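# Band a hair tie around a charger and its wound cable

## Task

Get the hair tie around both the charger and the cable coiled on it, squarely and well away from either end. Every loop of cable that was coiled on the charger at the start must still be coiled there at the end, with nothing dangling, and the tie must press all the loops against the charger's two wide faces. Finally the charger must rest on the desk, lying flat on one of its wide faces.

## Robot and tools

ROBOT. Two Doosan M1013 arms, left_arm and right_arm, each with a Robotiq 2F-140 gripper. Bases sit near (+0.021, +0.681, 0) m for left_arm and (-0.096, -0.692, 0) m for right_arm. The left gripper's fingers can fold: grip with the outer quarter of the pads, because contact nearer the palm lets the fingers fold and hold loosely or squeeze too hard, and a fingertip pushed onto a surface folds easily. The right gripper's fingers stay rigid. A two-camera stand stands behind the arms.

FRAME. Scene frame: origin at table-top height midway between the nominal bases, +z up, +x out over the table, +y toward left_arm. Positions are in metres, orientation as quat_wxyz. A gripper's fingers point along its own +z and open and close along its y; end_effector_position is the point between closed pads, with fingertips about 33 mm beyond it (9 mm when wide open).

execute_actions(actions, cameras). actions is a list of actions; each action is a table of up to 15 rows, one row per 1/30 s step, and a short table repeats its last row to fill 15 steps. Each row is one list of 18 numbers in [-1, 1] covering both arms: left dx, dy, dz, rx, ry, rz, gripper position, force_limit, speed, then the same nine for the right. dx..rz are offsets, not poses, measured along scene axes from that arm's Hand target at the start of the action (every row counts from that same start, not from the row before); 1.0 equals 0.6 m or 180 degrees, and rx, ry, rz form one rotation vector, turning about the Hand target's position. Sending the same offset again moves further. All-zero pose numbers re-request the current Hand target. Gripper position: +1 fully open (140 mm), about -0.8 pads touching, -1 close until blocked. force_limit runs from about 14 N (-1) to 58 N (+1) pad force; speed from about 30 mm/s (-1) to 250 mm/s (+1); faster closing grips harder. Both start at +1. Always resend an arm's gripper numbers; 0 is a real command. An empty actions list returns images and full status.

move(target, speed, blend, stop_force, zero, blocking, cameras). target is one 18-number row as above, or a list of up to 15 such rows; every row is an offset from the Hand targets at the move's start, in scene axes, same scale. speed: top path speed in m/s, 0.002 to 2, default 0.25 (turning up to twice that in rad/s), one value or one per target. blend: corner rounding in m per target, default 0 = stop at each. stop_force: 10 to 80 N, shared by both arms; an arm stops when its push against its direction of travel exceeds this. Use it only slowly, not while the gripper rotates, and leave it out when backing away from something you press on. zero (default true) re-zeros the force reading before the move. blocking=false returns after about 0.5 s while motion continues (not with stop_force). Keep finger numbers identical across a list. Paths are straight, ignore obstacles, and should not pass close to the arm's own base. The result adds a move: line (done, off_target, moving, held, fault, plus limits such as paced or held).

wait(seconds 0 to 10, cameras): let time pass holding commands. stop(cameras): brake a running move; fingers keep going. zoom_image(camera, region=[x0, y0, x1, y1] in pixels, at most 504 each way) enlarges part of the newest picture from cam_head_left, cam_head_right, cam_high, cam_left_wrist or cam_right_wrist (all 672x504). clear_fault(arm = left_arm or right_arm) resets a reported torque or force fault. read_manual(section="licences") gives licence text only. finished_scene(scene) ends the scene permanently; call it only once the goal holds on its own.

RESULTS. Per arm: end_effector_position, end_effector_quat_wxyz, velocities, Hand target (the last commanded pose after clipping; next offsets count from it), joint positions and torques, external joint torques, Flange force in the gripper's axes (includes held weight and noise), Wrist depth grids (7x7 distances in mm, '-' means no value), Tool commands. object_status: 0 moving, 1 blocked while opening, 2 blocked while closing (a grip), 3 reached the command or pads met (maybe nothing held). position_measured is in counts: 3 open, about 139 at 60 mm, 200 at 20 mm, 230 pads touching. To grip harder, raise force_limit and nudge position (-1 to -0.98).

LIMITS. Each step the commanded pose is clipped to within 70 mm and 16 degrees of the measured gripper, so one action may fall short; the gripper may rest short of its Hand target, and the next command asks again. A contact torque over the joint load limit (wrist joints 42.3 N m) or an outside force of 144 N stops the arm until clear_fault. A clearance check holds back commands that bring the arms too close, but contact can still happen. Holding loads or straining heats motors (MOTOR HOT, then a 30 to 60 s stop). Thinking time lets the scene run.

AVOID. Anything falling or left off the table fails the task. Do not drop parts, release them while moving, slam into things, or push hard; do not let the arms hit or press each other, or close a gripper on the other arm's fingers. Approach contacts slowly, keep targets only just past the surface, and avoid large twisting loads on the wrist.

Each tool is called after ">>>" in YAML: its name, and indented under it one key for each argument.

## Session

>>> execute_actions:
  actions: []

Scene clock: 0.00 s.
left_arm: end_effector_position=(+0.7709, +0.1215, +0.1747) position_measured=3 object_status=3 end_effector_quat_wxyz=(-0.259, +0.789, +0.308, +0.463) | right_arm: end_effector_position=(+0.0628, -0.7997, +0.1876) position_measured=3 object_status=3 end_effector_quat_wxyz=(-0.336, -0.557, +0.744, -0.151)
Joint positions: left_arm=[-0.973 0.848 1.172 1.036 1.623 -0.396] | right_arm=[0.145 -0.292 2.465 -0.546 1.528 3.818]
Joint velocities: within noise
Joint torques (N m): no reading
External joint torques (N m): no reading
Flange force (N): no reading
Wrist depth (mm): cam_left_wrist=[- - 4222 3403 3000 2747 2478 / 669 659 665 2478 2303 2235 2000 / 553 522 498 468 451 1809 1795 / 472 139 409 394 376 358 132 / - 138 350 337 323 308 112 / - 326 307 295 284 275 264 / - 273 266 261 254 246 240] | cam_right_wrist=[1410 1445 1500 1561 1649 1723 1831 / 1321 1360 1393 1445 1510 1582 1638 / 1231 1271 1307 1376 1418 395 421 / 1169 141 332 341 352 323 124 / - 140 312 322 310 281 108 / - - 294 - 300 230 168 / 266 266 279 287 290 241 166]
Hand target: left_arm +0.7709, +0.1215, +0.1747; -0.259, +0.789, +0.308, +0.463 | right_arm +0.0628, -0.7997, +0.1876; -0.336, -0.557, +0.744, -0.151
Tool commands: left_gripper/position=+1.0 left_gripper/force_limit=+1.0 left_gripper/speed=+1.0 right_gripper/position=+1.0 right_gripper/force_limit=+1.0 right_gripper/speed=+1.0
camera_calibration:
cam_left_wrist: T_world_to_cam=[[0.725353, -0.673042, -0.144495, -0.436477], [-0.563706, -0.460276, -0.685844, 0.609934], [0.395094, 0.578931, -0.71326, -0.109061], [0, 0, 0, 1]] pos_world=[0.703512, 0.0501098, 0.277462]
cam_right_wrist: T_world_to_cam=[[-0.930074, 0.343268, 0.13088, 0.320057], [0.271465, 0.882211, -0.38472, 0.761819], [-0.247526, -0.322289, -0.913707, 0.0721941], [0, 0, 0, 1]] pos_world=[0.108739, -0.758683, 0.317162]

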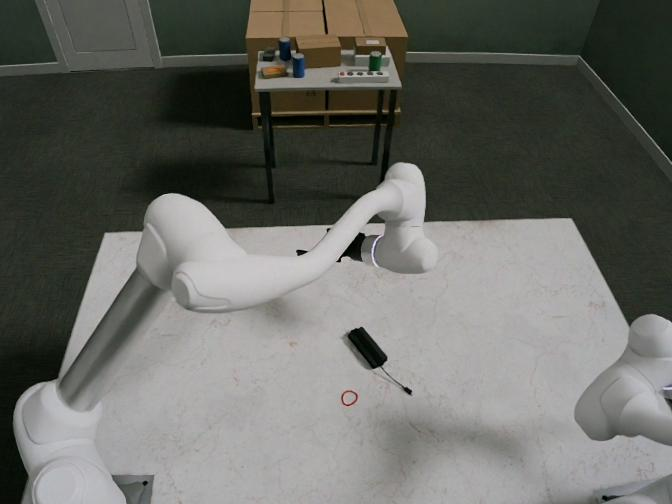

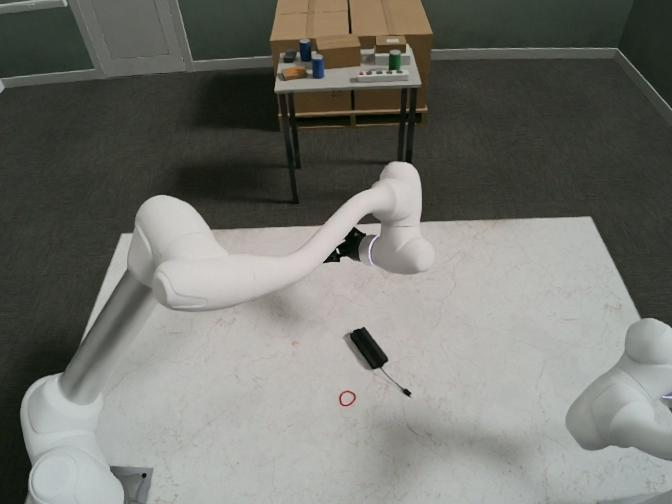

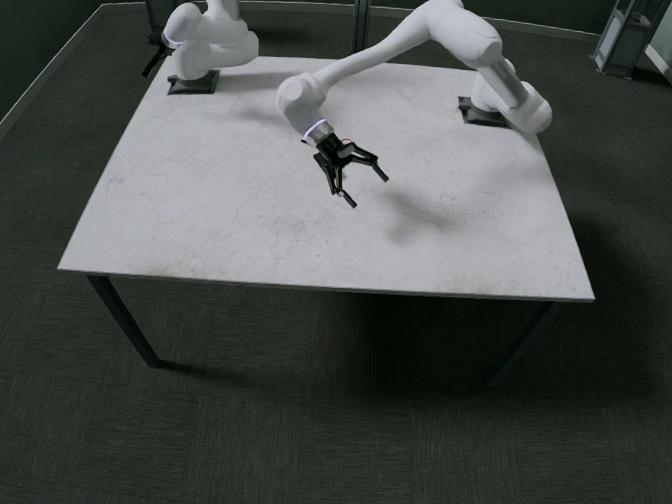

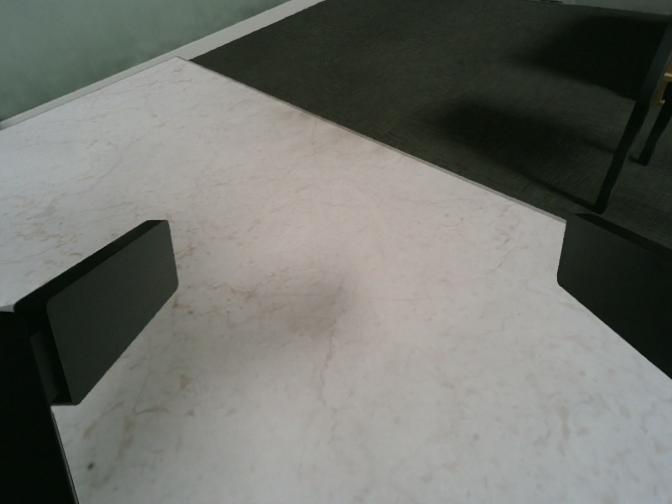

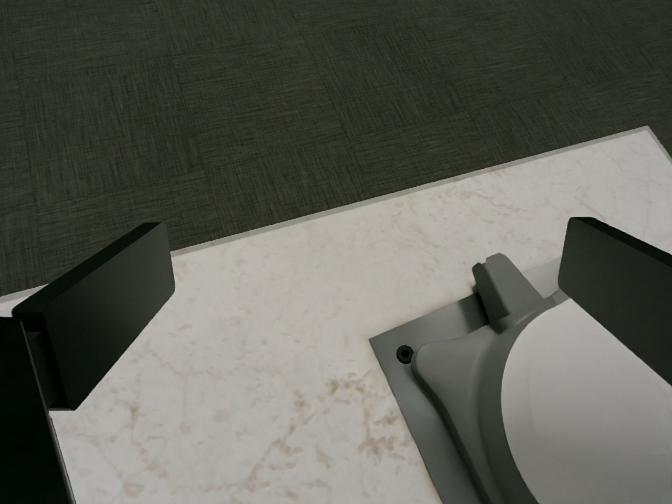

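>>> zoom_image:
  camera: "cam_head_right"
  region: [325, 315, 435, 415]

>>> zoom_image:
  camera: "cam_head_left"
  region: [325, 315, 435, 415]

Scaled by 4.582 from the camera's 672x504 image, which has a finer 960x720 frame.

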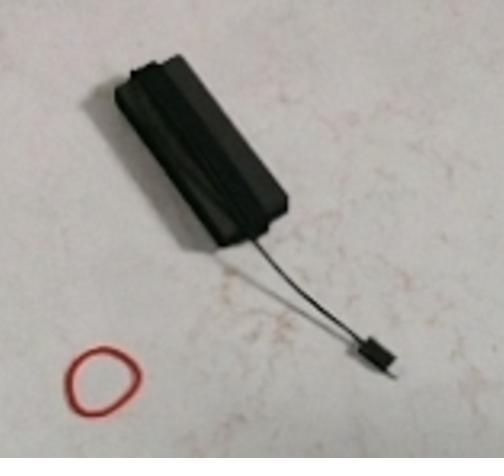

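Scaled by 4.582 from the camera's 672x504 image, which has a finer 960x720 frame.

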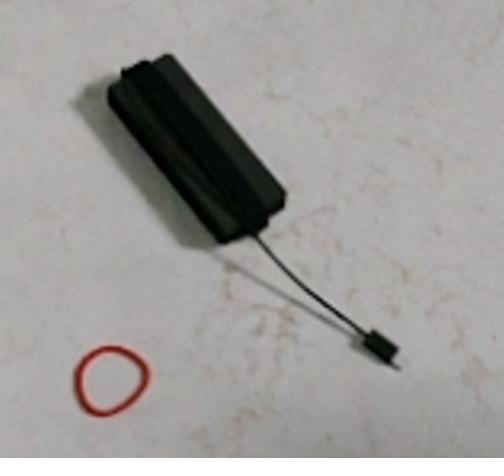

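>>> move:
  target: [-0.6,-0.152,0.25,-0.389,-0.218,0.663,-0.52,1,0,0,0,0,0,0,0,1,1,1]
  speed: 0.3
  cameras: ["cam_left_wrist","cam_head_left"]

Scene clock: 36.77 s.
left_arm: end_effector_position=(+0.4109, +0.0303, +0.3246) position_measured=195 object_status=3 end_effector_quat_wxyz=(-0.001, +0.002, +1.000, +0.001) | right_arm: end_effector_position=(+0.0628, -0.7997, +0.1876) position_measured=3 object_status=3 end_effector_quat_wxyz=(-0.336, -0.557, +0.744, -0.151)
Joint positions: left_arm=[-1.06 0.338 1.376 0 1.43 -2.644] | right_arm=[0.145 -0.292 2.465 -0.546 1.528 3.818]
Joint torques (N m): left_arm=[1.43 -81.23 -42.58 4.4 0.19 0.39] | right_arm=[2.39 -2.25 -34.5 1.72 1.16 -0.11]
External joint torques (N m): left_arm=[-1.51 5.45 1.08 -0.18 -0.16 -0.39] | right_arm=[-2.4 0.08 2.71 0.11 0.29 0.11]
Flange force (N): left_arm=[-1.1 -6.6 3.2] | right_arm=[4.5 -1.6 7.9]
Wrist depth (mm): cam_left_wrist=[413 413 411 411 408 414 408 / 431 434 433 435 429 432 430 / 462 459 480 464 456 456 458 / 507 489 483 457 174 480 488 / 522 75 91 90 - 87 505 / - - - - - - 71 / - - - - - - 64] | cam_right_wrist=[1410 1436 1520 1561 1615 1710 1846 / 1329 1360 1401 1463 1500 1550 1649 / 1231 1257 1307 1352 1384 409 408 / 1157 140 - 348 355 322 130 / - 130 - - 339 284 107 / - 285 292 300 302 232 164 / 266 271 278 289 291 242 166]
Hand target: left_arm +0.4109, +0.0303, +0.3247; -0.001, +0.002, +1.000, +0.001 | right_arm +0.0628, -0.7997, +0.1876; -0.336, -0.557, +0.744, -0.151
Off the commanded pose: left_arm 0.000 m, 0 deg | right_arm 0.000 m, 0 deg.
move: done
camera_calibration:
cam_left_wrist: T_world_to_cam=[[0.0221194, 0.99973, -0.00708185, -0.0213955], [0.939689, -0.0183716, 0.341537, -0.496787], [0.341314, -0.0142093, -0.939842, 0.30655], [0, 0, 0, 1]] pos_world=[0.362669, 0.0166188, 0.457628]
Images, in order (width x height): cam_head_left 672x504, cam_left_wrist 672x504.

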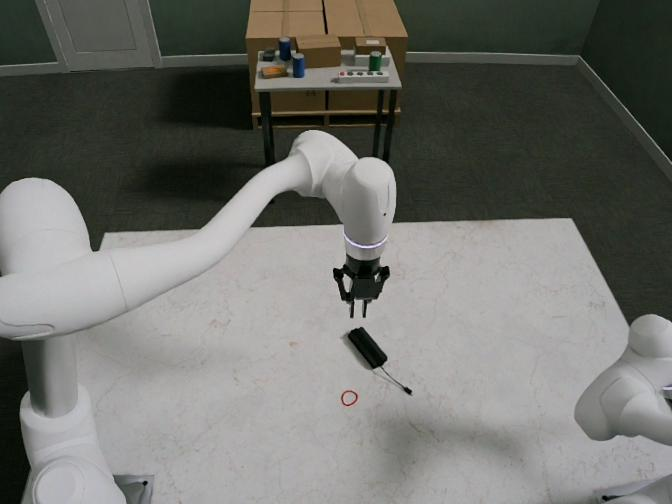

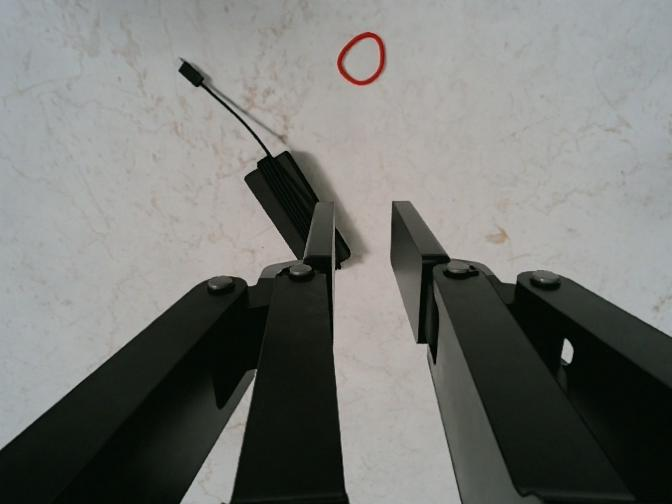

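>>> move:
  target: [-0.153,-0.02,-0.358,0,0,0,-0.52,1,0,0,0,0,0,0,0,1,1,1]
  speed: 0.25
  cameras: ["cam_left_wrist"]

>>> zoom_image:
  camera: "cam_left_wrist"
  region: [230, 100, 550, 340]

Scene clock: 44.27 s.
left_arm: end_effector_position=(+0.3191, +0.0183, +0.1099) position_measured=195 object_status=3 end_effector_quat_wxyz=(-0.001, +0.002, +1.000, +0.001) | right_arm: end_effector_position=(+0.0628, -0.7997, +0.1876) position_measured=3 object_status=3 end_effector_quat_wxyz=(-0.336, -0.557, +0.744, -0.151)
Joint positions: left_arm=[-1.179 0.404 1.692 0 1.049 -2.763] | right_arm=[0.145 -0.292 2.465 -0.546 1.528 3.818]
Joint torques (N m): left_arm=[1.2 -82.47 -37.44 3.9 0.17 0.37] | right_arm=[2.62 -2.05 -34.62 1.68 1.08 -0.06]
External joint torques (N m): left_arm=[-1.11 5.3 1.11 -0.2 -0.14 -0.37] | right_arm=[-2.64 -0.11 2.83 0.15 0.37 0.07]
Flange force (N): left_arm=[-0.2 -5.3 5.5] | right_arm=[5.5 -1.5 8.4]
Wrist depth (mm): cam_left_wrist=[218 215 217 217 216 217 216 / 229 230 230 231 229 229 229 / 244 241 243 243 244 242 241 / 260 259 256 252 174 254 257 / 274 80 91 272 - 87 268 / - - - - - - 71 / - - - - - - 64] | cam_right_wrist=[1401 1481 1530 1530 1649 1685 1775 / 1307 1368 1384 1445 1540 1571 1638 / 1224 1264 1307 1368 1376 409 417 / 1175 141 327 340 356 323 123 / - 140 311 321 332 284 108 / - 290 296 306 302 229 168 / 266 266 277 282 288 241 166]
Hand target: left_arm +0.3191, +0.0183, +0.1099; -0.001, +0.002, +1.000, +0.001 | right_arm +0.0628, -0.7997, +0.1876; -0.336, -0.557, +0.744, -0.151
Off the commanded pose: left_arm 0.000 m, 0 deg | right_arm 0.000 m, 0 deg.
move: done
camera_calibration:
cam_left_wrist: T_world_to_cam=[[0.0220603, 0.999731, -0.00720996, -0.00884245], [0.93969, -0.0182723, 0.341538, -0.337384], [0.341314, -0.0143095, -0.93984, 0.135834], [0, 0, 0, 1]] pos_world=[0.270869, 0.00461903, 0.242828]
Images, in order (width x height): cam_left_wrist 672x504.

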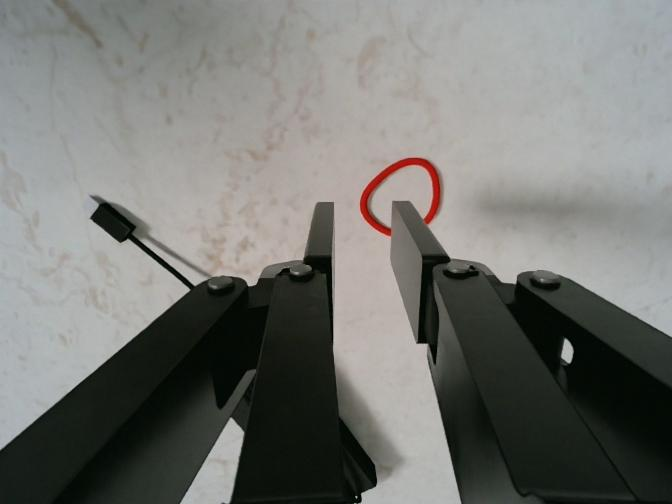

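Scaled by 1.575 from the camera's 672x504 image, which has a finer 960x720 frame.

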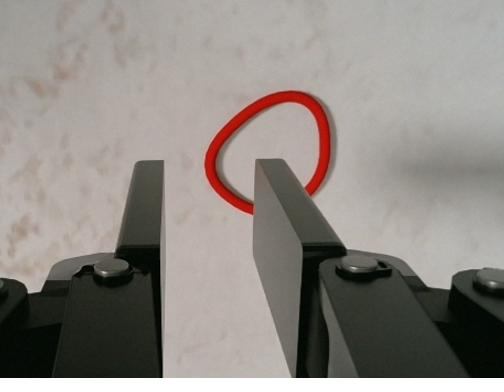

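>>> move:
  target:
    - [0.01,0.001,-0.1,0,0,0,-0.52,1,0,0,0,0,0,0,0,1,1,1]
    - [0.01,0.001,-0.1245,0,0,0,-0.52,1,0,0,0,0,0,0,0,1,1,1]
  speed: [0.12,0.03]
  blend: [0.005,0]
  cameras: ["cam_left_wrist"]

>>> zoom_image:
  camera: "cam_left_wrist"
  region: [230, 100, 550, 340]

Scene clock: 54.10 s.
left_arm: end_effector_position=(+0.3251, +0.0189, +0.0352) position_measured=195 object_status=3 end_effector_quat_wxyz=(-0.001, +0.002, +1.000, +0.001) | right_arm: end_effector_position=(+0.0628, -0.7997, +0.1876) position_measured=3 object_status=3 end_effector_quat_wxyz=(-0.336, -0.557, +0.744, -0.151)
Joint positions: left_arm=[-1.171 0.474 1.743 0 0.928 -2.755] | right_arm=[0.145 -0.292 2.465 -0.546 1.528 3.818]
Joint torques (N m): left_arm=[0.46 -82.62 -32.76 3.26 -0.23 0.36] | right_arm=[2.75 -2.21 -34.45 1.7 1.16 -0.07]
External joint torques (N m): left_arm=[-0.46 1.97 -0.74 0.15 0.24 -0.36] | right_arm=[-2.74 -0.04 2.65 0.13 0.3 0.07]
Flange force (N): left_arm=[-0.8 -4.4 1.1] | right_arm=[5.6 -2.1 8.5]
Wrist depth (mm): cam_left_wrist=[149 150 150 150 150 148 150 / 159 159 158 158 158 158 158 / 168 169 168 168 166 167 168 / 179 179 176 174 172 176 178 / 191 80 91 188 - 87 184 / - - - 204 - - 71 / - - - 220 - - 64] | cam_right_wrist=[1401 1454 1520 1561 1615 1685 1762 / 1329 1352 1418 1463 1491 1571 1661 / 1224 1285 1307 1352 1376 - - / 1175 141 336 347 - 318 130 / - 130 306 314 319 282 107 / - 278 297 304 300 229 168 / - 270 276 292 290 241 166]
Hand target: left_arm +0.3251, +0.0189, +0.0352; -0.001, +0.002, +1.000, +0.001 | right_arm +0.0628, -0.7997, +0.1876; -0.336, -0.557, +0.744, -0.151
Off the commanded pose: left_arm 0.000 m, 0 deg | right_arm 0.000 m, 0 deg.
move: done
camera_calibration:
cam_left_wrist: T_world_to_cam=[[0.0221537, 0.999729, -0.00717352, -0.0101449], [0.939656, -0.0183712, 0.341627, -0.317503], [0.341402, -0.0143089, -0.939808, 0.0635595], [0, 0, 0, 1]] pos_world=[0.276869, 0.0052187, 0.168128]
Images, in order (width x height): cam_left_wrist 672x504.

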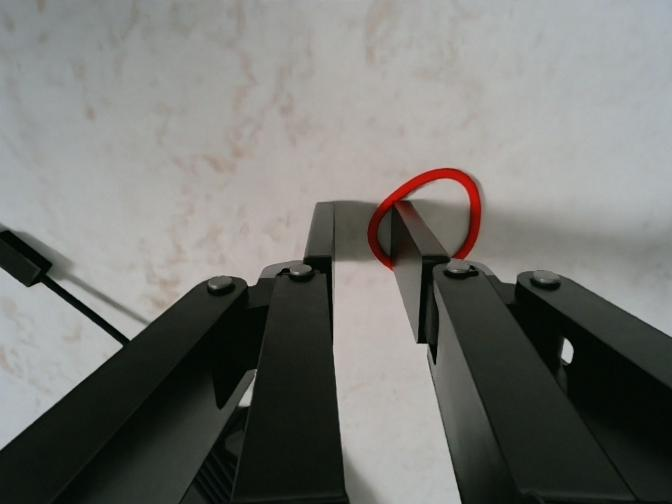

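Scaled by 1.575 from the camera's 672x504 image, which has a finer 960x720 frame.

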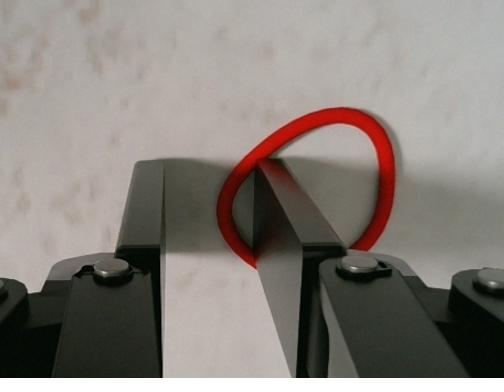

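>>> execute_actions:
  actions:
    - [[0,0,0,0,0,0,-1,-1,-1,0,0,0,0,0,0,1,1,1]]
    - [[0,0,0,0,0,0,-1,-1,-1,0,0,0,0,0,0,1,1,1]]

>>> move:
  target: [0,0,0.3,0,0,0,-1,-1,-1,0,0,0,0,0,0,1,1,1]
  speed: 0.15
  cameras: ["cam_left_wrist"]

>>> zoom_image:
  camera: "cam_left_wrist"
  region: [230, 100, 550, 340]

Scene clock: 59.40 s.
left_arm: end_effector_position=(+0.3251, +0.0189, +0.0351) position_measured=225 object_status=2 end_effector_quat_wxyz=(-0.001, +0.002, +1.000, +0.001) | right_arm: end_effector_position=(+0.0628, -0.7997, +0.1876) position_measured=3 object_status=3 end_effector_quat_wxyz=(-0.336, -0.557, +0.744, -0.151)
Joint positions: left_arm=[-1.171 0.474 1.743 0 0.928 -2.755] | right_arm=[0.145 -0.292 2.465 -0.546 1.528 3.818]
Joint torques (N m): left_arm=[1.55 -86.07 -34.29 3.6 0.13 0.35] | right_arm=[2.33 -2.2 -34.24 1.69 1.14 -0.08]
External joint torques (N m): left_arm=[-1.47 5.23 0.78 -0.19 -0.11 -0.35] | right_arm=[-2.36 0.12 2.35 0.15 0.31 0.09]
External joint torques at the end of the 1st action: left_arm=[-1.18 5.41 0.98 -0.22 -0.17 -0.43] | right_arm=[-2.35 0.36 2.54 0.06 0.39 0.04]
Flange force (N): left_arm=[0.2 -5.6 5.8] | right_arm=[4.5 -1.9 7.2]
Flange force at the end of the 1st action (N): left_arm=[0.0 -5.2 6.2] | right_arm=[4.3 -2.1 7.4]
Wrist depth (mm): cam_left_wrist=[149 150 150 150 150 150 149 / 159 159 159 158 158 158 158 / 168 168 168 166 167 167 168 / 179 179 177 122 175 175 178 / 191 186 - 84 - - 187 / - - - - - - - / - - - - - - -] | cam_right_wrist=[1401 1472 1520 1593 1626 1723 1803 / 1307 1376 1401 1454 1520 1582 1649 / 1224 1271 1307 1337 1418 - - / 1181 140 1250 342 - 323 124 / - 140 313 323 324 281 108 / - 289 290 303 300 230 168 / 266 265 278 286 297 242 173]
Hand target: left_arm +0.3251, +0.0189, +0.0352; -0.001, +0.002, +1.000, +0.001 | right_arm +0.0628, -0.7997, +0.1876; -0.336, -0.557, +0.744, -0.151
Off the commanded pose: left_arm 0.000 m, 0 deg | right_arm 0.000 m, 0 deg.

Scene clock: 60.97 s.
left_arm: end_effector_position=(+0.3251, +0.0189, +0.2151) position_measured=225 object_status=2 end_effector_quat_wxyz=(-0.001, +0.002, +1.000, +0.001) | right_arm: end_effector_position=(+0.0628, -0.7997, +0.1876) position_measured=3 object_status=3 end_effector_quat_wxyz=(-0.336, -0.557, +0.744, -0.151)
Joint positions: left_arm=[-1.171 0.335 1.584 0 1.226 -2.755] | right_arm=[0.145 -0.292 2.465 -0.546 1.528 3.818]
Joint torques (N m): left_arm=[1.49 -78.72 -40.31 4.21 0.12 0.38] | right_arm=[2.46 -2.14 -34.29 1.75 1.19 -0.1]
External joint torques (N m): left_arm=[-1.71 5.63 0.97 -0.22 -0.1 -0.38] | right_arm=[-2.46 -0.07 2.53 0.08 0.27 0.11]
Flange force (N): left_arm=[-0.1 -6.9 4.4] | right_arm=[5.0 -1.7 7.9]
Wrist depth (mm): cam_left_wrist=[312 312 311 312 312 311 311 / 332 329 332 329 329 328 328 / 350 350 350 343 349 348 345 / 372 372 365 116 361 367 368 / 399 384 - 84 - - 392 / - - - - - - - / - - - - - - -] | cam_right_wrist=[1401 1472 1540 1571 1649 1723 1803 / 1337 1368 1401 1445 1500 1561 1649 / 1231 1271 1299 1344 1454 396 - / 1169 140 - - - 323 123 / - 122 312 320 - 282 108 / - 282 292 301 299 230 168 / 265 270 278 275 291 241 166]
Hand target: left_arm +0.3251, +0.0189, +0.2152; -0.001, +0.002, +1.000, +0.001 | right_arm +0.0628, -0.7997, +0.1876; -0.336, -0.557, +0.744, -0.151
Off the commanded pose: left_arm 0.000 m, 0 deg | right_arm 0.000 m, 0 deg.
move: done
camera_calibration:
cam_left_wrist: T_world_to_cam=[[0.0221198, 0.99973, -0.00708172, -0.00887703], [0.939689, -0.018372, 0.341537, -0.378939], [0.341314, -0.0142093, -0.939842, 0.232666], [0, 0, 0, 1]] pos_world=[0.276869, 0.00521878, 0.348028]
Images, in order (width x height): cam_left_wrist 672x504.

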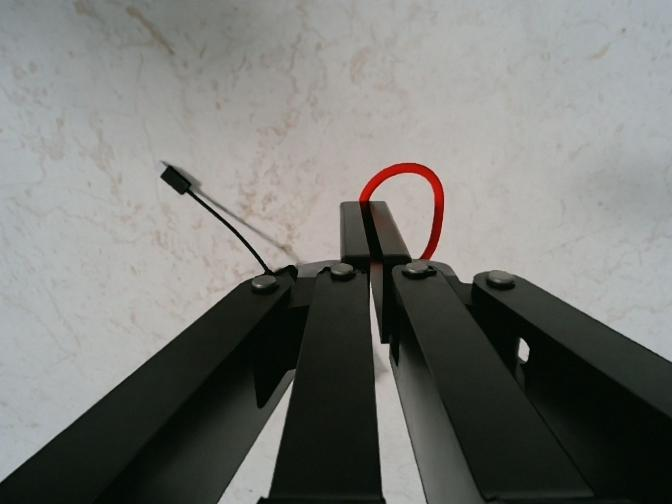

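Scaled by 1.575 from the camera's 672x504 image, which has a finer 960x720 frame.

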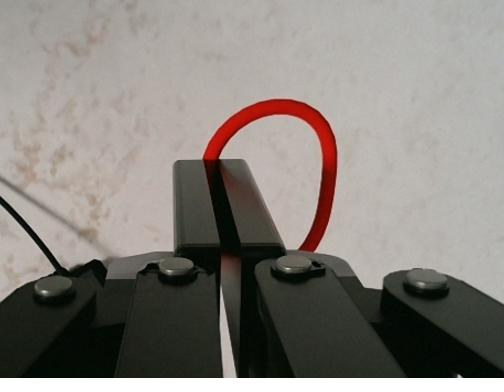

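>>> move:
  target: [0.15,0,0.39,-0.5,0,0,-1,-1,-1,0.479,0.583,0.437,0.505,0.125,-0.503,-1,-1,0]
  speed: 0.35

>>> wait:
  seconds: 0.1
  cameras: ["cam_left_wrist","cam_right_wrist","cam_head_left"]

Scene clock: 71.27 s.
left_arm: end_effector_position=(+0.4152, +0.0190, +0.4492) position_measured=225 object_status=2 end_effector_quat_wxyz=(+0.001, +0.002, +0.708, -0.706) | right_arm: end_effector_position=(+0.3502, -0.4499, +0.4498) position_measured=233 object_status=3 end_effector_quat_wxyz=(+0.000, -0.002, +0.707, +0.707)
Joint positions: left_arm=[-0.746 0.088 2.092 -2.069 0.967 -0.801] | right_arm=[-0.337 -0.003 2.188 1.407 1.796 4.077]
Joint torques (N m): left_arm=[1.65 -46.89 -35.06 -2.97 2.18 0.3] | right_arm=[2.73 -35.03 -38.03 2.7 1.21 0]
External joint torques (N m): left_arm=[-1.69 3.71 0.95 -0.39 -0.25 -0.35] | right_arm=[-2.78 0.05 2.55 0.02 0.41 0.05]
Flange force (N): left_arm=[-0.4 4.3 5.5] | right_arm=[5.8 -2.5 -5.7]
Wrist depth (mm): cam_left_wrist=[- - 762 - 2326 - 648 / - - 829 860 - - 687 / - - - - 3123 962 676 / - - - 111 166 1004 - / 3000 - - 84 - - 619 / - - - - - - - / - - - - - - -] | cam_right_wrist=[619 - 1124 1129 1002 3420 - / - - 2802 828 3143 - - / - - - 707 - - - / - - - 108 - 2673 - / - - 82 93 - 91 - / - - 74 68 - - - / - - - - - - -]
Hand target: left_arm +0.4151, +0.0189, +0.4492; +0.001, +0.002, +0.708, -0.706 | right_arm +0.3502, -0.4499, +0.4498; +0.000, -0.002, +0.707, +0.707
Off the commanded pose: left_arm 0.000 m, 0 deg | right_arm 0.000 m, 0 deg.
move: done

Scene clock: 71.37 s.
left_arm: end_effector_position=(+0.4152, +0.0190, +0.4492) position_measured=225 object_status=2 end_effector_quat_wxyz=(+0.001, +0.002, +0.708, -0.706) | right_arm: end_effector_position=(+0.3502, -0.4499, +0.4498) position_measured=233 object_status=3 end_effector_quat_wxyz=(+0.000, -0.002, +0.707, +0.707)
Joint positions: left_arm=[-0.746 0.088 2.092 -2.069 0.967 -0.801] | right_arm=[-0.337 -0.003 2.188 1.407 1.796 4.077]
Joint torques (N m): left_arm=[1.24 -46.87 -35.06 -2.89 2.15 0.33] | right_arm=[2.67 -35.19 -38.49 2.56 1.27 -0.03]
External joint torques (N m): left_arm=[-1.17 3.49 0.9 -0.47 -0.22 -0.38] | right_arm=[-2.72 0.06 2.9 0.17 0.36 0.07]
Flange force (N): left_arm=[-0.8 4.2 4.7] | right_arm=[6.2 -2.7 -5.2]
Wrist depth (mm): cam_left_wrist=[- - 789 - - 721 672 / - - 854 844 2303 873 674 / - - 2850 - - 1075 637 / - - - 111 - 781 740 / - - - 84 - - - / - - - - - - - / - - - - - - -] | cam_right_wrist=[- - 1097 1146 1048 3020 - / - 927 2643 810 - - 2095 / 614 - - 676 - - - / 745 - - 108 - - 2982 / - - 82 93 - 91 - / - - 75 68 - - - / - - - - - - -]
Hand target: left_arm +0.4151, +0.0189, +0.4492; +0.001, +0.002, +0.708, -0.706 | right_arm +0.3502, -0.4499, +0.4498; +0.000, -0.002, +0.707, +0.707
Tool commands: left_gripper/position=-1.0 left_gripper/force_limit=-1.0 left_gripper/speed=-1.0 right_gripper/position=-1.0 right_gripper/force_limit=-1.0 right_gripper/speed=+0.0
Off the commanded pose: left_arm 0.000 m, 0 deg | right_arm 0.000 m, 0 deg.
wait: 0.10 s; no rest
camera_calibration:
cam_left_wrist: T_world_to_cam=[[0.02212, -0.00707982, -0.99973, 0.455715], [0.939645, 0.341657, 0.018371, -0.405232], [0.341435, -0.939798, 0.01421, 0.0109081], [0, 0, 0, 1]] pos_world=[0.366969, 0.151928, 0.462881]
cam_right_wrist: T_world_to_cam=[[0.0183869, 0.00826072, 0.999797, -0.44084], [0.94175, -0.335999, -0.0145432, -0.473254], [0.33581, 0.941826, -0.0139575, 0.455277], [0, 0, 0, 1]] pos_world=[0.300906, -0.584163, 0.440222]
Images, in order (width x height): cam_head_left 672x504, cam_left_wrist 672x504, cam_right_wrist 672x504.

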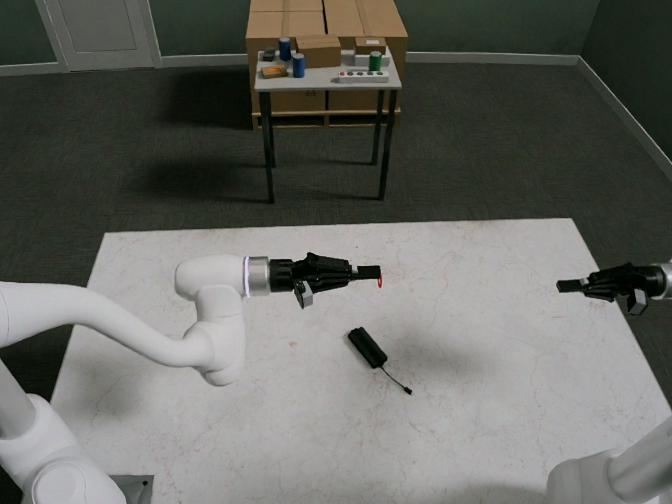

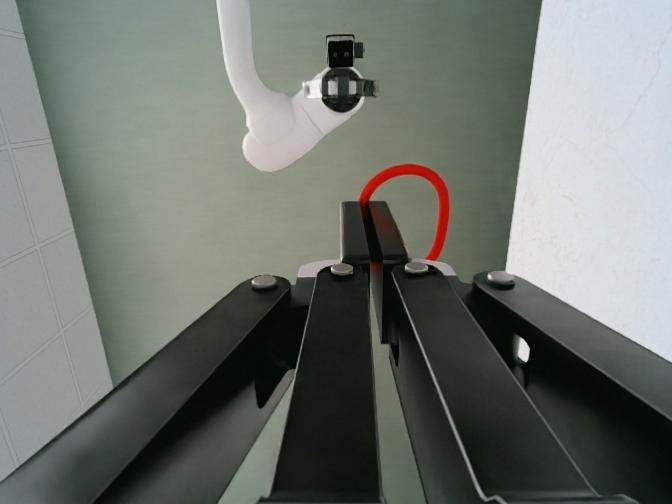

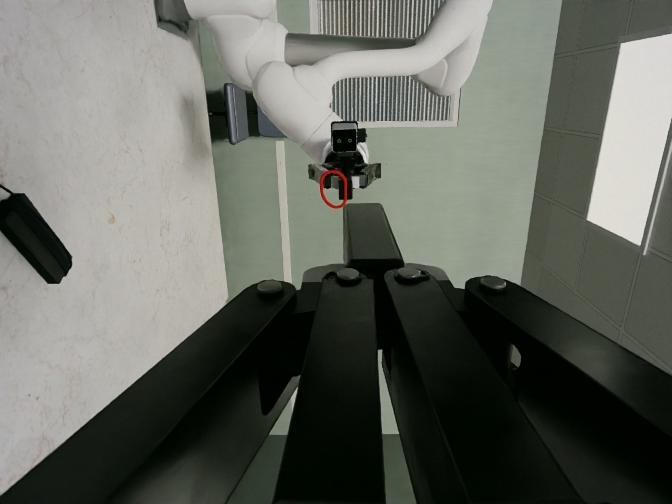

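>>> move:
  target: [0,0,0,0,0,0,-1,-1,-1,0.0963,0.583,-0.033,0,0,0,-1,-1,0]
  speed: 0.25
  cameras: ["cam_left_wrist","cam_right_wrist"]

>>> zoom_image:
  camera: "cam_left_wrist"
  region: [280, 80, 520, 320]

>>> zoom_image:
  camera: "cam_right_wrist"
  region: [240, 80, 480, 320]

Scene clock: 85.03 s.
left_arm: end_effector_position=(+0.4151, +0.0189, +0.4492) position_measured=225 object_status=2 end_effector_quat_wxyz=(+0.001, +0.002, +0.708, -0.706) | right_arm: end_effector_position=(+0.4080, -0.1001, +0.4301) position_measured=233 object_status=3 end_effector_quat_wxyz=(+0.000, -0.002, +0.707, +0.707)
Joint positions: left_arm=[-0.747 0.088 2.092 -2.069 0.967 -0.801] | right_arm=[0.352 0.189 2.016 1.823 1.242 4.035]
Joint torques (N m): left_arm=[1.35 -46.9 -35.15 -2.97 2.13 0.3] | right_arm=[2.44 -55.27 -39.08 1.1 1.32 0.03]
External joint torques (N m): left_arm=[-1.32 3.51 0.99 -0.4 -0.2 -0.35] | right_arm=[-2.48 -1.32 1.93 0.11 0.41 0.02]
Flange force (N): left_arm=[-0.6 4.3 4.7] | right_arm=[2.9 -0.5 -6.9]
Wrist depth (mm): cam_left_wrist=[2400 - 574 - - - 611 / 2303 - 566 418 - 2620 697 / - - 548 316 229 864 683 / - - 586 111 - 894 678 / - - - 84 - - 651 / - - - - - - - / - - - - - - -] | cam_right_wrist=[- 2907 475 501 871 834 2736 / - 1052 2373 500 - - - / - - 3020 319 317 3634 - / - 831 4080 108 118 - 4010 / - - 82 93 - 91 - / - - 75 68 - - - / - - - - - - -]
Hand target: left_arm +0.4151, +0.0189, +0.4492; +0.001, +0.002, +0.708, -0.706 | right_arm +0.4080, -0.1001, +0.4300; +0.000, -0.002, +0.707, +0.707
Off the commanded pose: left_arm 0.000 m, 0 deg | right_arm 0.000 m, 0 deg.
move: done
camera_calibration:
cam_left_wrist: T_world_to_cam=[[0.0221198, -0.00708172, -0.99973, 0.455716], [0.939689, 0.341537, 0.018372, -0.405102], [0.341314, -0.939842, 0.0142093, 0.010899], [0, 0, 0, 1]] pos_world=[0.366869, 0.151828, 0.462881]
cam_right_wrist: T_world_to_cam=[[0.018293, 0.00829498, 0.999798, -0.424956], [0.941752, -0.335998, -0.0144433, -0.410486], [0.33581, 0.941826, -0.0139582, 0.106141], [0, 0, 0, 1]] pos_world=[0.358706, -0.234363, 0.420423]
Images, in order (width x height): cam_left_wrist 672x504, cam_right_wrist 672x504.

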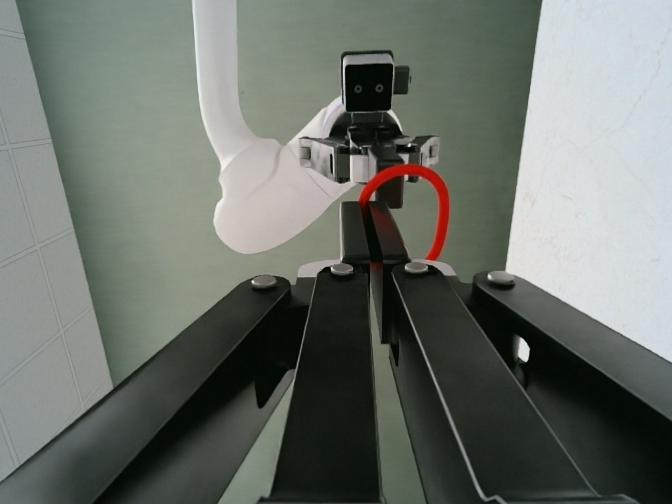

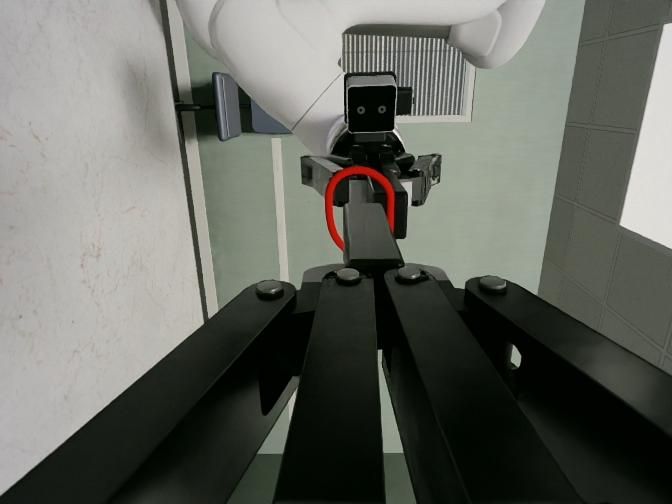

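Scaled by 2.100 from the camera's 672x504 image, which has a finer 960x720 frame.

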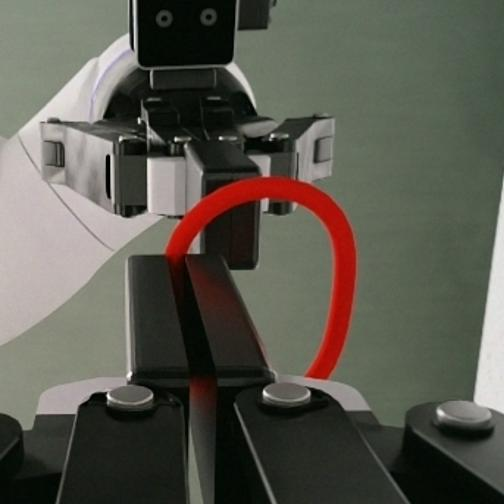

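Scaled by 2.100 from the camera's 672x504 image, which has a finer 960x720 frame.

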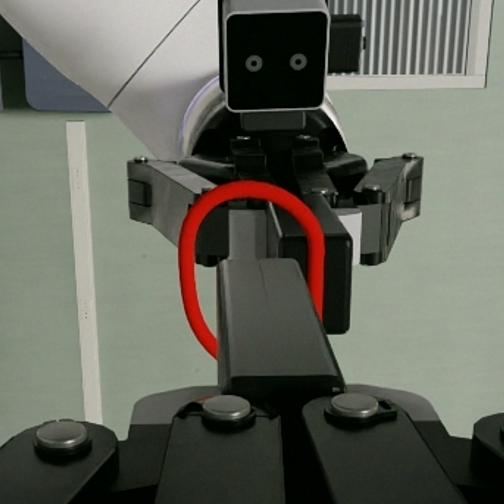

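>>> move:
  target: [0,0,0,0,0,0,-1,-1,-1,0,0.135,0,0,0,0,-1,-1,0]
  speed: 0.06
  stop_force: 15
  cameras: ["cam_left_wrist","cam_right_wrist"]

>>> zoom_image:
  camera: "cam_left_wrist"
  region: [280, 80, 520, 320]

>>> zoom_image:
  camera: "cam_right_wrist"
  region: [240, 80, 480, 320]

Scene clock: 94.60 s.
left_arm: end_effector_position=(+0.4151, +0.0189, +0.4492) position_measured=225 object_status=2 end_effector_quat_wxyz=(+0.001, +0.002, +0.708, -0.706) | right_arm: end_effector_position=(+0.4080, -0.0191, +0.4300) position_measured=233 object_status=3 end_effector_quat_wxyz=(+0.000, -0.002, +0.707, +0.707)
Joint positions: left_arm=[-0.747 0.088 2.092 -2.069 0.967 -0.801] | right_arm=[0.475 0.248 1.94 1.899 1.142 4.022]
Joint torques (N m): left_arm=[1.51 -46.68 -35.15 -2.93 2.14 0.33] | right_arm=[2.39 -62.2 -40.33 0.71 1.43 -0.04]
External joint torques (N m): left_arm=[-1.54 3.34 0.98 -0.44 -0.21 -0.38] | right_arm=[-2.39 -0.63 2.74 0.12 0.32 0.08]
Flange force (N): left_arm=[-0.1 4.0 4.9] | right_arm=[2.9 -1.8 -7.0]
Wrist depth (mm): cam_left_wrist=[- - 508 - - - - / - - 528 373 - 884 699 / - - 477 264 163 - 610 / 2620 - 484 111 144 - 678 / - - - 84 - - - / - - - - - - - / - - - - - - -] | cam_right_wrist=[- - 405 429 778 748 2077 / 637 - 456 421 2802 - 3471 / - 2613 - 284 282 - - / 620 - - 114 146 - - / - 773 82 93 - 91 - / - - 75 68 - - - / - - - - - - -]
Hand target: left_arm +0.4151, +0.0189, +0.4492; +0.001, +0.002, +0.708, -0.706 | right_arm +0.4080, -0.0191, +0.4300; +0.000, -0.002, +0.707, +0.707
Off the commanded pose: left_arm 0.000 m, 0 deg | right_arm 0.000 m, 0 deg.
move: done
camera_calibration:
cam_left_wrist: T_world_to_cam=[[0.0221198, -0.00708172, -0.99973, 0.455716], [0.939689, 0.341537, 0.018372, -0.405102], [0.341314, -0.939842, 0.0142093, 0.010899], [0, 0, 0, 1]] pos_world=[0.366869, 0.151828, 0.462881]
cam_right_wrist: T_world_to_cam=[[0.0183869, 0.00826072, 0.999797, -0.425666], [0.94175, -0.335999, -0.0145432, -0.383227], [0.33581, 0.941826, -0.0139575, 0.0298525], [0, 0, 0, 1]] pos_world=[0.358706, -0.153363, 0.420422]
Images, in order (width x height): cam_left_wrist 672x504, cam_right_wrist 672x504.

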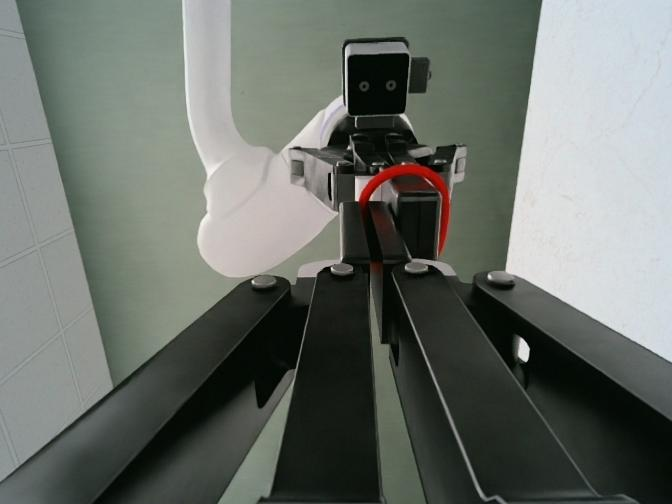

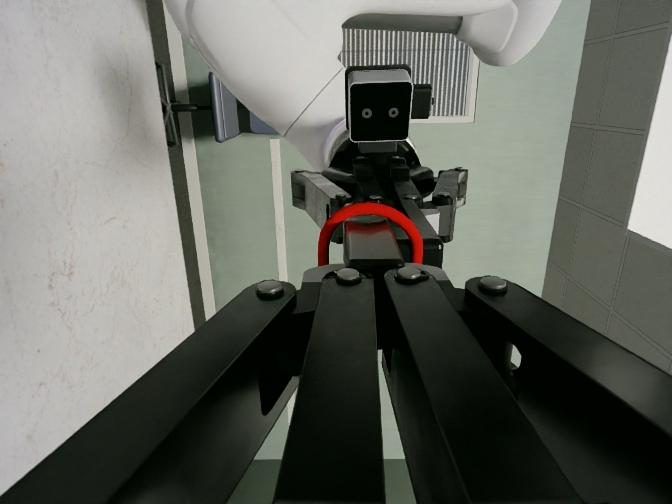

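Scaled by 2.100 from the camera's 672x504 image, which has a finer 960x720 frame.

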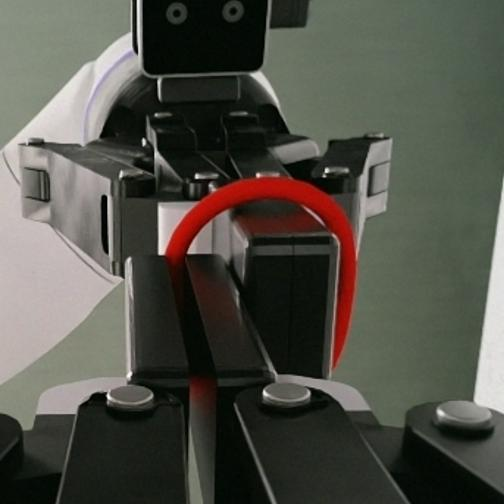

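Scaled by 2.100 from the camera's 672x504 image, which has a finer 960x720 frame.

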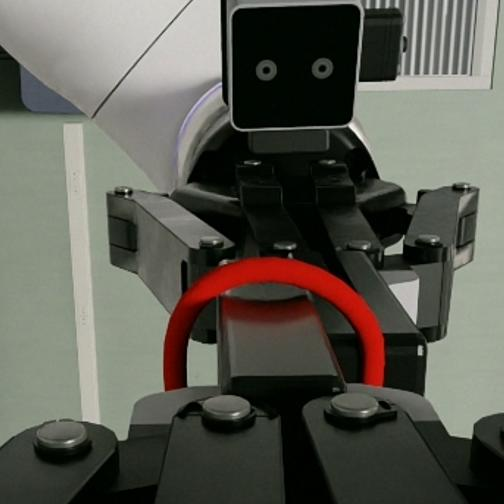

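>>> move:
  target:
    - [0,0,0,0,0,0,-1,-1,-1,0,0,-0.0217,0,0,0,-1,-1,0]
    - [0,0,0,0,0,0,-1,-1,-1,0,0,-0.0217,0,-0.5,0,-1,-1,0]
  speed: [0.04,0.25]

>>> execute_actions:
  actions:
    - [[0,0,0,0,0,0,-1,-1,-1,0,0,0,0,0,0,-0.22,1,-1]]
    - [[0,0,0,0,0,0,-1,-1,-1,0,0,0,0,0,0,-0.22,1,-1]]
    - [[0,0,0,0,0,0,-1,-1,-1,0,0,0,0,0,0,-0.22,1,-1]]
  cameras: ["cam_left_wrist","cam_right_wrist"]

>>> zoom_image:
  camera: "cam_left_wrist"
  region: [280, 80, 520, 320]

>>> zoom_image:
  camera: "cam_right_wrist"
  region: [240, 80, 480, 320]

Scene clock: 105.40 s.
left_arm: end_effector_position=(+0.4151, +0.0189, +0.4492) position_measured=225 object_status=2 end_effector_quat_wxyz=(+0.001, +0.002, +0.708, -0.706) | right_arm: end_effector_position=(+0.4080, -0.0191, +0.4172) position_measured=233 object_status=3 end_effector_quat_wxyz=(+0.500, -0.501, +0.500, +0.499)
Joint positions: left_arm=[-0.747 0.088 2.092 -2.069 0.967 -0.801] | right_arm=[0.476 0.259 1.952 1.911 1.145 2.426]
Joint torques (N m): left_arm=[1.55 -47.65 -35.96 -3.23 2.39 0.3] | right_arm=[2.59 -62.62 -39.26 0.35 1.33 -0.07]
External joint torques (N m): left_arm=[-1.46 4.29 1.83 -0.13 -0.46 -0.34] | right_arm=[-2.61 -0.9 1.98 0.41 0.48 0.07]
Flange force (N): left_arm=[-0.3 5.3 4.7] | right_arm=[1.2 2.0 -6.7]
Wrist depth (mm): cam_left_wrist=[- - 504 - - - 665 / 2350 - 536 384 228 864 731 / - - 479 453 192 - - / 3677 - 479 111 144 - 646 / 2151 3166 - 84 - - 619 / - - - - - - - / - - - - - - -] | cam_right_wrist=[2907 2280 - 2736 409 663 736 / - - - 438 424 503 3186 / 3634 - - 255 581 3420 - / - - - 114 142 - - / - - 82 93 - 91 - / - - 74 68 - - - / - - - - - - -]
Hand target: left_arm +0.4151, +0.0189, +0.4492; +0.001, +0.002, +0.708, -0.706 | right_arm +0.4080, -0.0191, +0.4170; +0.500, -0.501, +0.501, +0.499
Off the commanded pose: left_arm 0.000 m, 0 deg | right_arm 0.000 m, 0 deg.
move: done

Scene clock: 107.23 s.
left_arm: end_effector_position=(+0.4151, +0.0189, +0.4492) position_measured=226 object_status=2 end_effector_quat_wxyz=(+0.001, +0.002, +0.708, -0.706) | right_arm: end_effector_position=(+0.4080, -0.0191, +0.4170) position_measured=157 object_status=0 end_effector_quat_wxyz=(+0.500, -0.501, +0.501, +0.499)
Joint positions: left_arm=[-0.747 0.088 2.092 -2.069 0.967 -0.801] | right_arm=[0.476 0.259 1.952 1.911 1.145 2.426]
Joint torques (N m): left_arm=[1.35 -46.26 -35.05 -2.93 2.12 0.31] | right_arm=[2.66 -62.95 -40.03 0.62 1.49 -0.11]
External joint torques (N m): left_arm=[-1.41 2.81 0.87 -0.43 -0.19 -0.35] | right_arm=[-2.66 -0.77 2.7 0.13 0.31 0.11]
External joint torques at the end of the 1st action: left_arm=[-1.81 5.09 2.4 0.12 -0.53 -0.39] | right_arm=[-2.78 -2.11 1.38 0.7 0.53 0.14]
External joint torques at the end of the 2nd action: left_arm=[-2.14 5.87 3.49 0.52 -0.7 -0.36] | right_arm=[-3.46 -2.46 0.43 1.1 0.71 0.07]
Flange force (N): left_arm=[0.2 3.4 4.3] | right_arm=[1.5 2.7 -7.5]
Flange force at the end of the 1st action (N): left_arm=[-0.3 6.3 5.1] | right_arm=[-0.4 2.4 -7.1]
Flange force at the end of the 2nd action (N): left_arm=[0.3 7.6 4.9] | right_arm=[-1.0 1.0 -7.1]
Wrist depth (mm): cam_left_wrist=[- - 511 - - - 649 / - - 530 438 185 - 681 / 2533 - 477 454 251 - - / - - 482 116 180 838 693 / - - - 84 - - 606 / - - - - - - - / - - - - - - -] | cam_right_wrist=[2448 - 4388 2736 407 674 2556 / - - - 444 420 3101 - / - 3101 - 256 573 3230 - / - - - 204 132 107 - / - 83 - 157 133 85 84 / - 81 - 2613 - - - / - - - - - - -]
Hand target: left_arm +0.4151, +0.0189, +0.4492; +0.001, +0.002, +0.708, -0.706 | right_arm +0.4080, -0.0191, +0.4170; +0.500, -0.501, +0.501, +0.499
Off the commanded pose: left_arm 0.000 m, 0 deg | right_arm 0.000 m, 0 deg.
camera_calibration:
cam_left_wrist: T_world_to_cam=[[0.0221198, -0.00708172, -0.99973, 0.455716], [0.939689, 0.341537, 0.018372, -0.405102], [0.341314, -0.939842, 0.0142093, 0.010899], [0, 0, 0, 1]] pos_world=[0.366869, 0.151828, 0.462881]
cam_right_wrist: T_world_to_cam=[[-0.999797, 0.00826244, 0.0183873, 0.412099], [0.0145443, -0.33591, 0.941782, -0.40389], [0.0139579, 0.941858, 0.335722, 0.0151693], [0, 0, 0, 1]] pos_world=[0.417678, -0.153363, 0.367706]
Images, in order (width x height): cam_left_wrist 672x504, cam_right_wrist 672x504.

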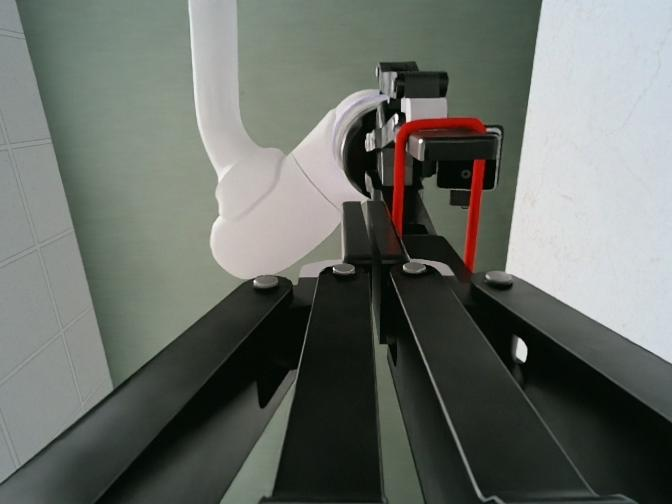

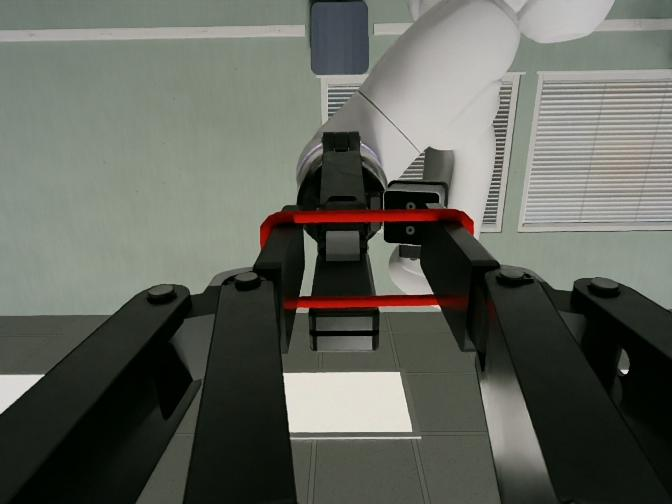

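Scaled by 2.100 from the camera's 672x504 image, which has a finer 960x720 frame.

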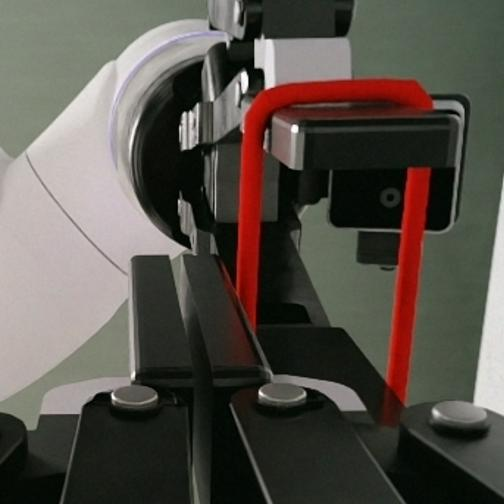

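Scaled by 2.100 from the camera's 672x504 image, which has a finer 960x720 frame.

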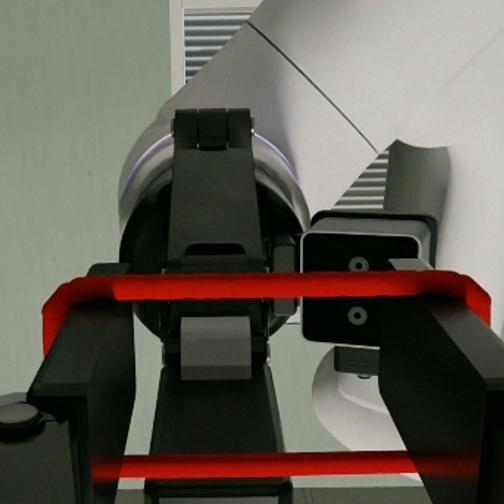

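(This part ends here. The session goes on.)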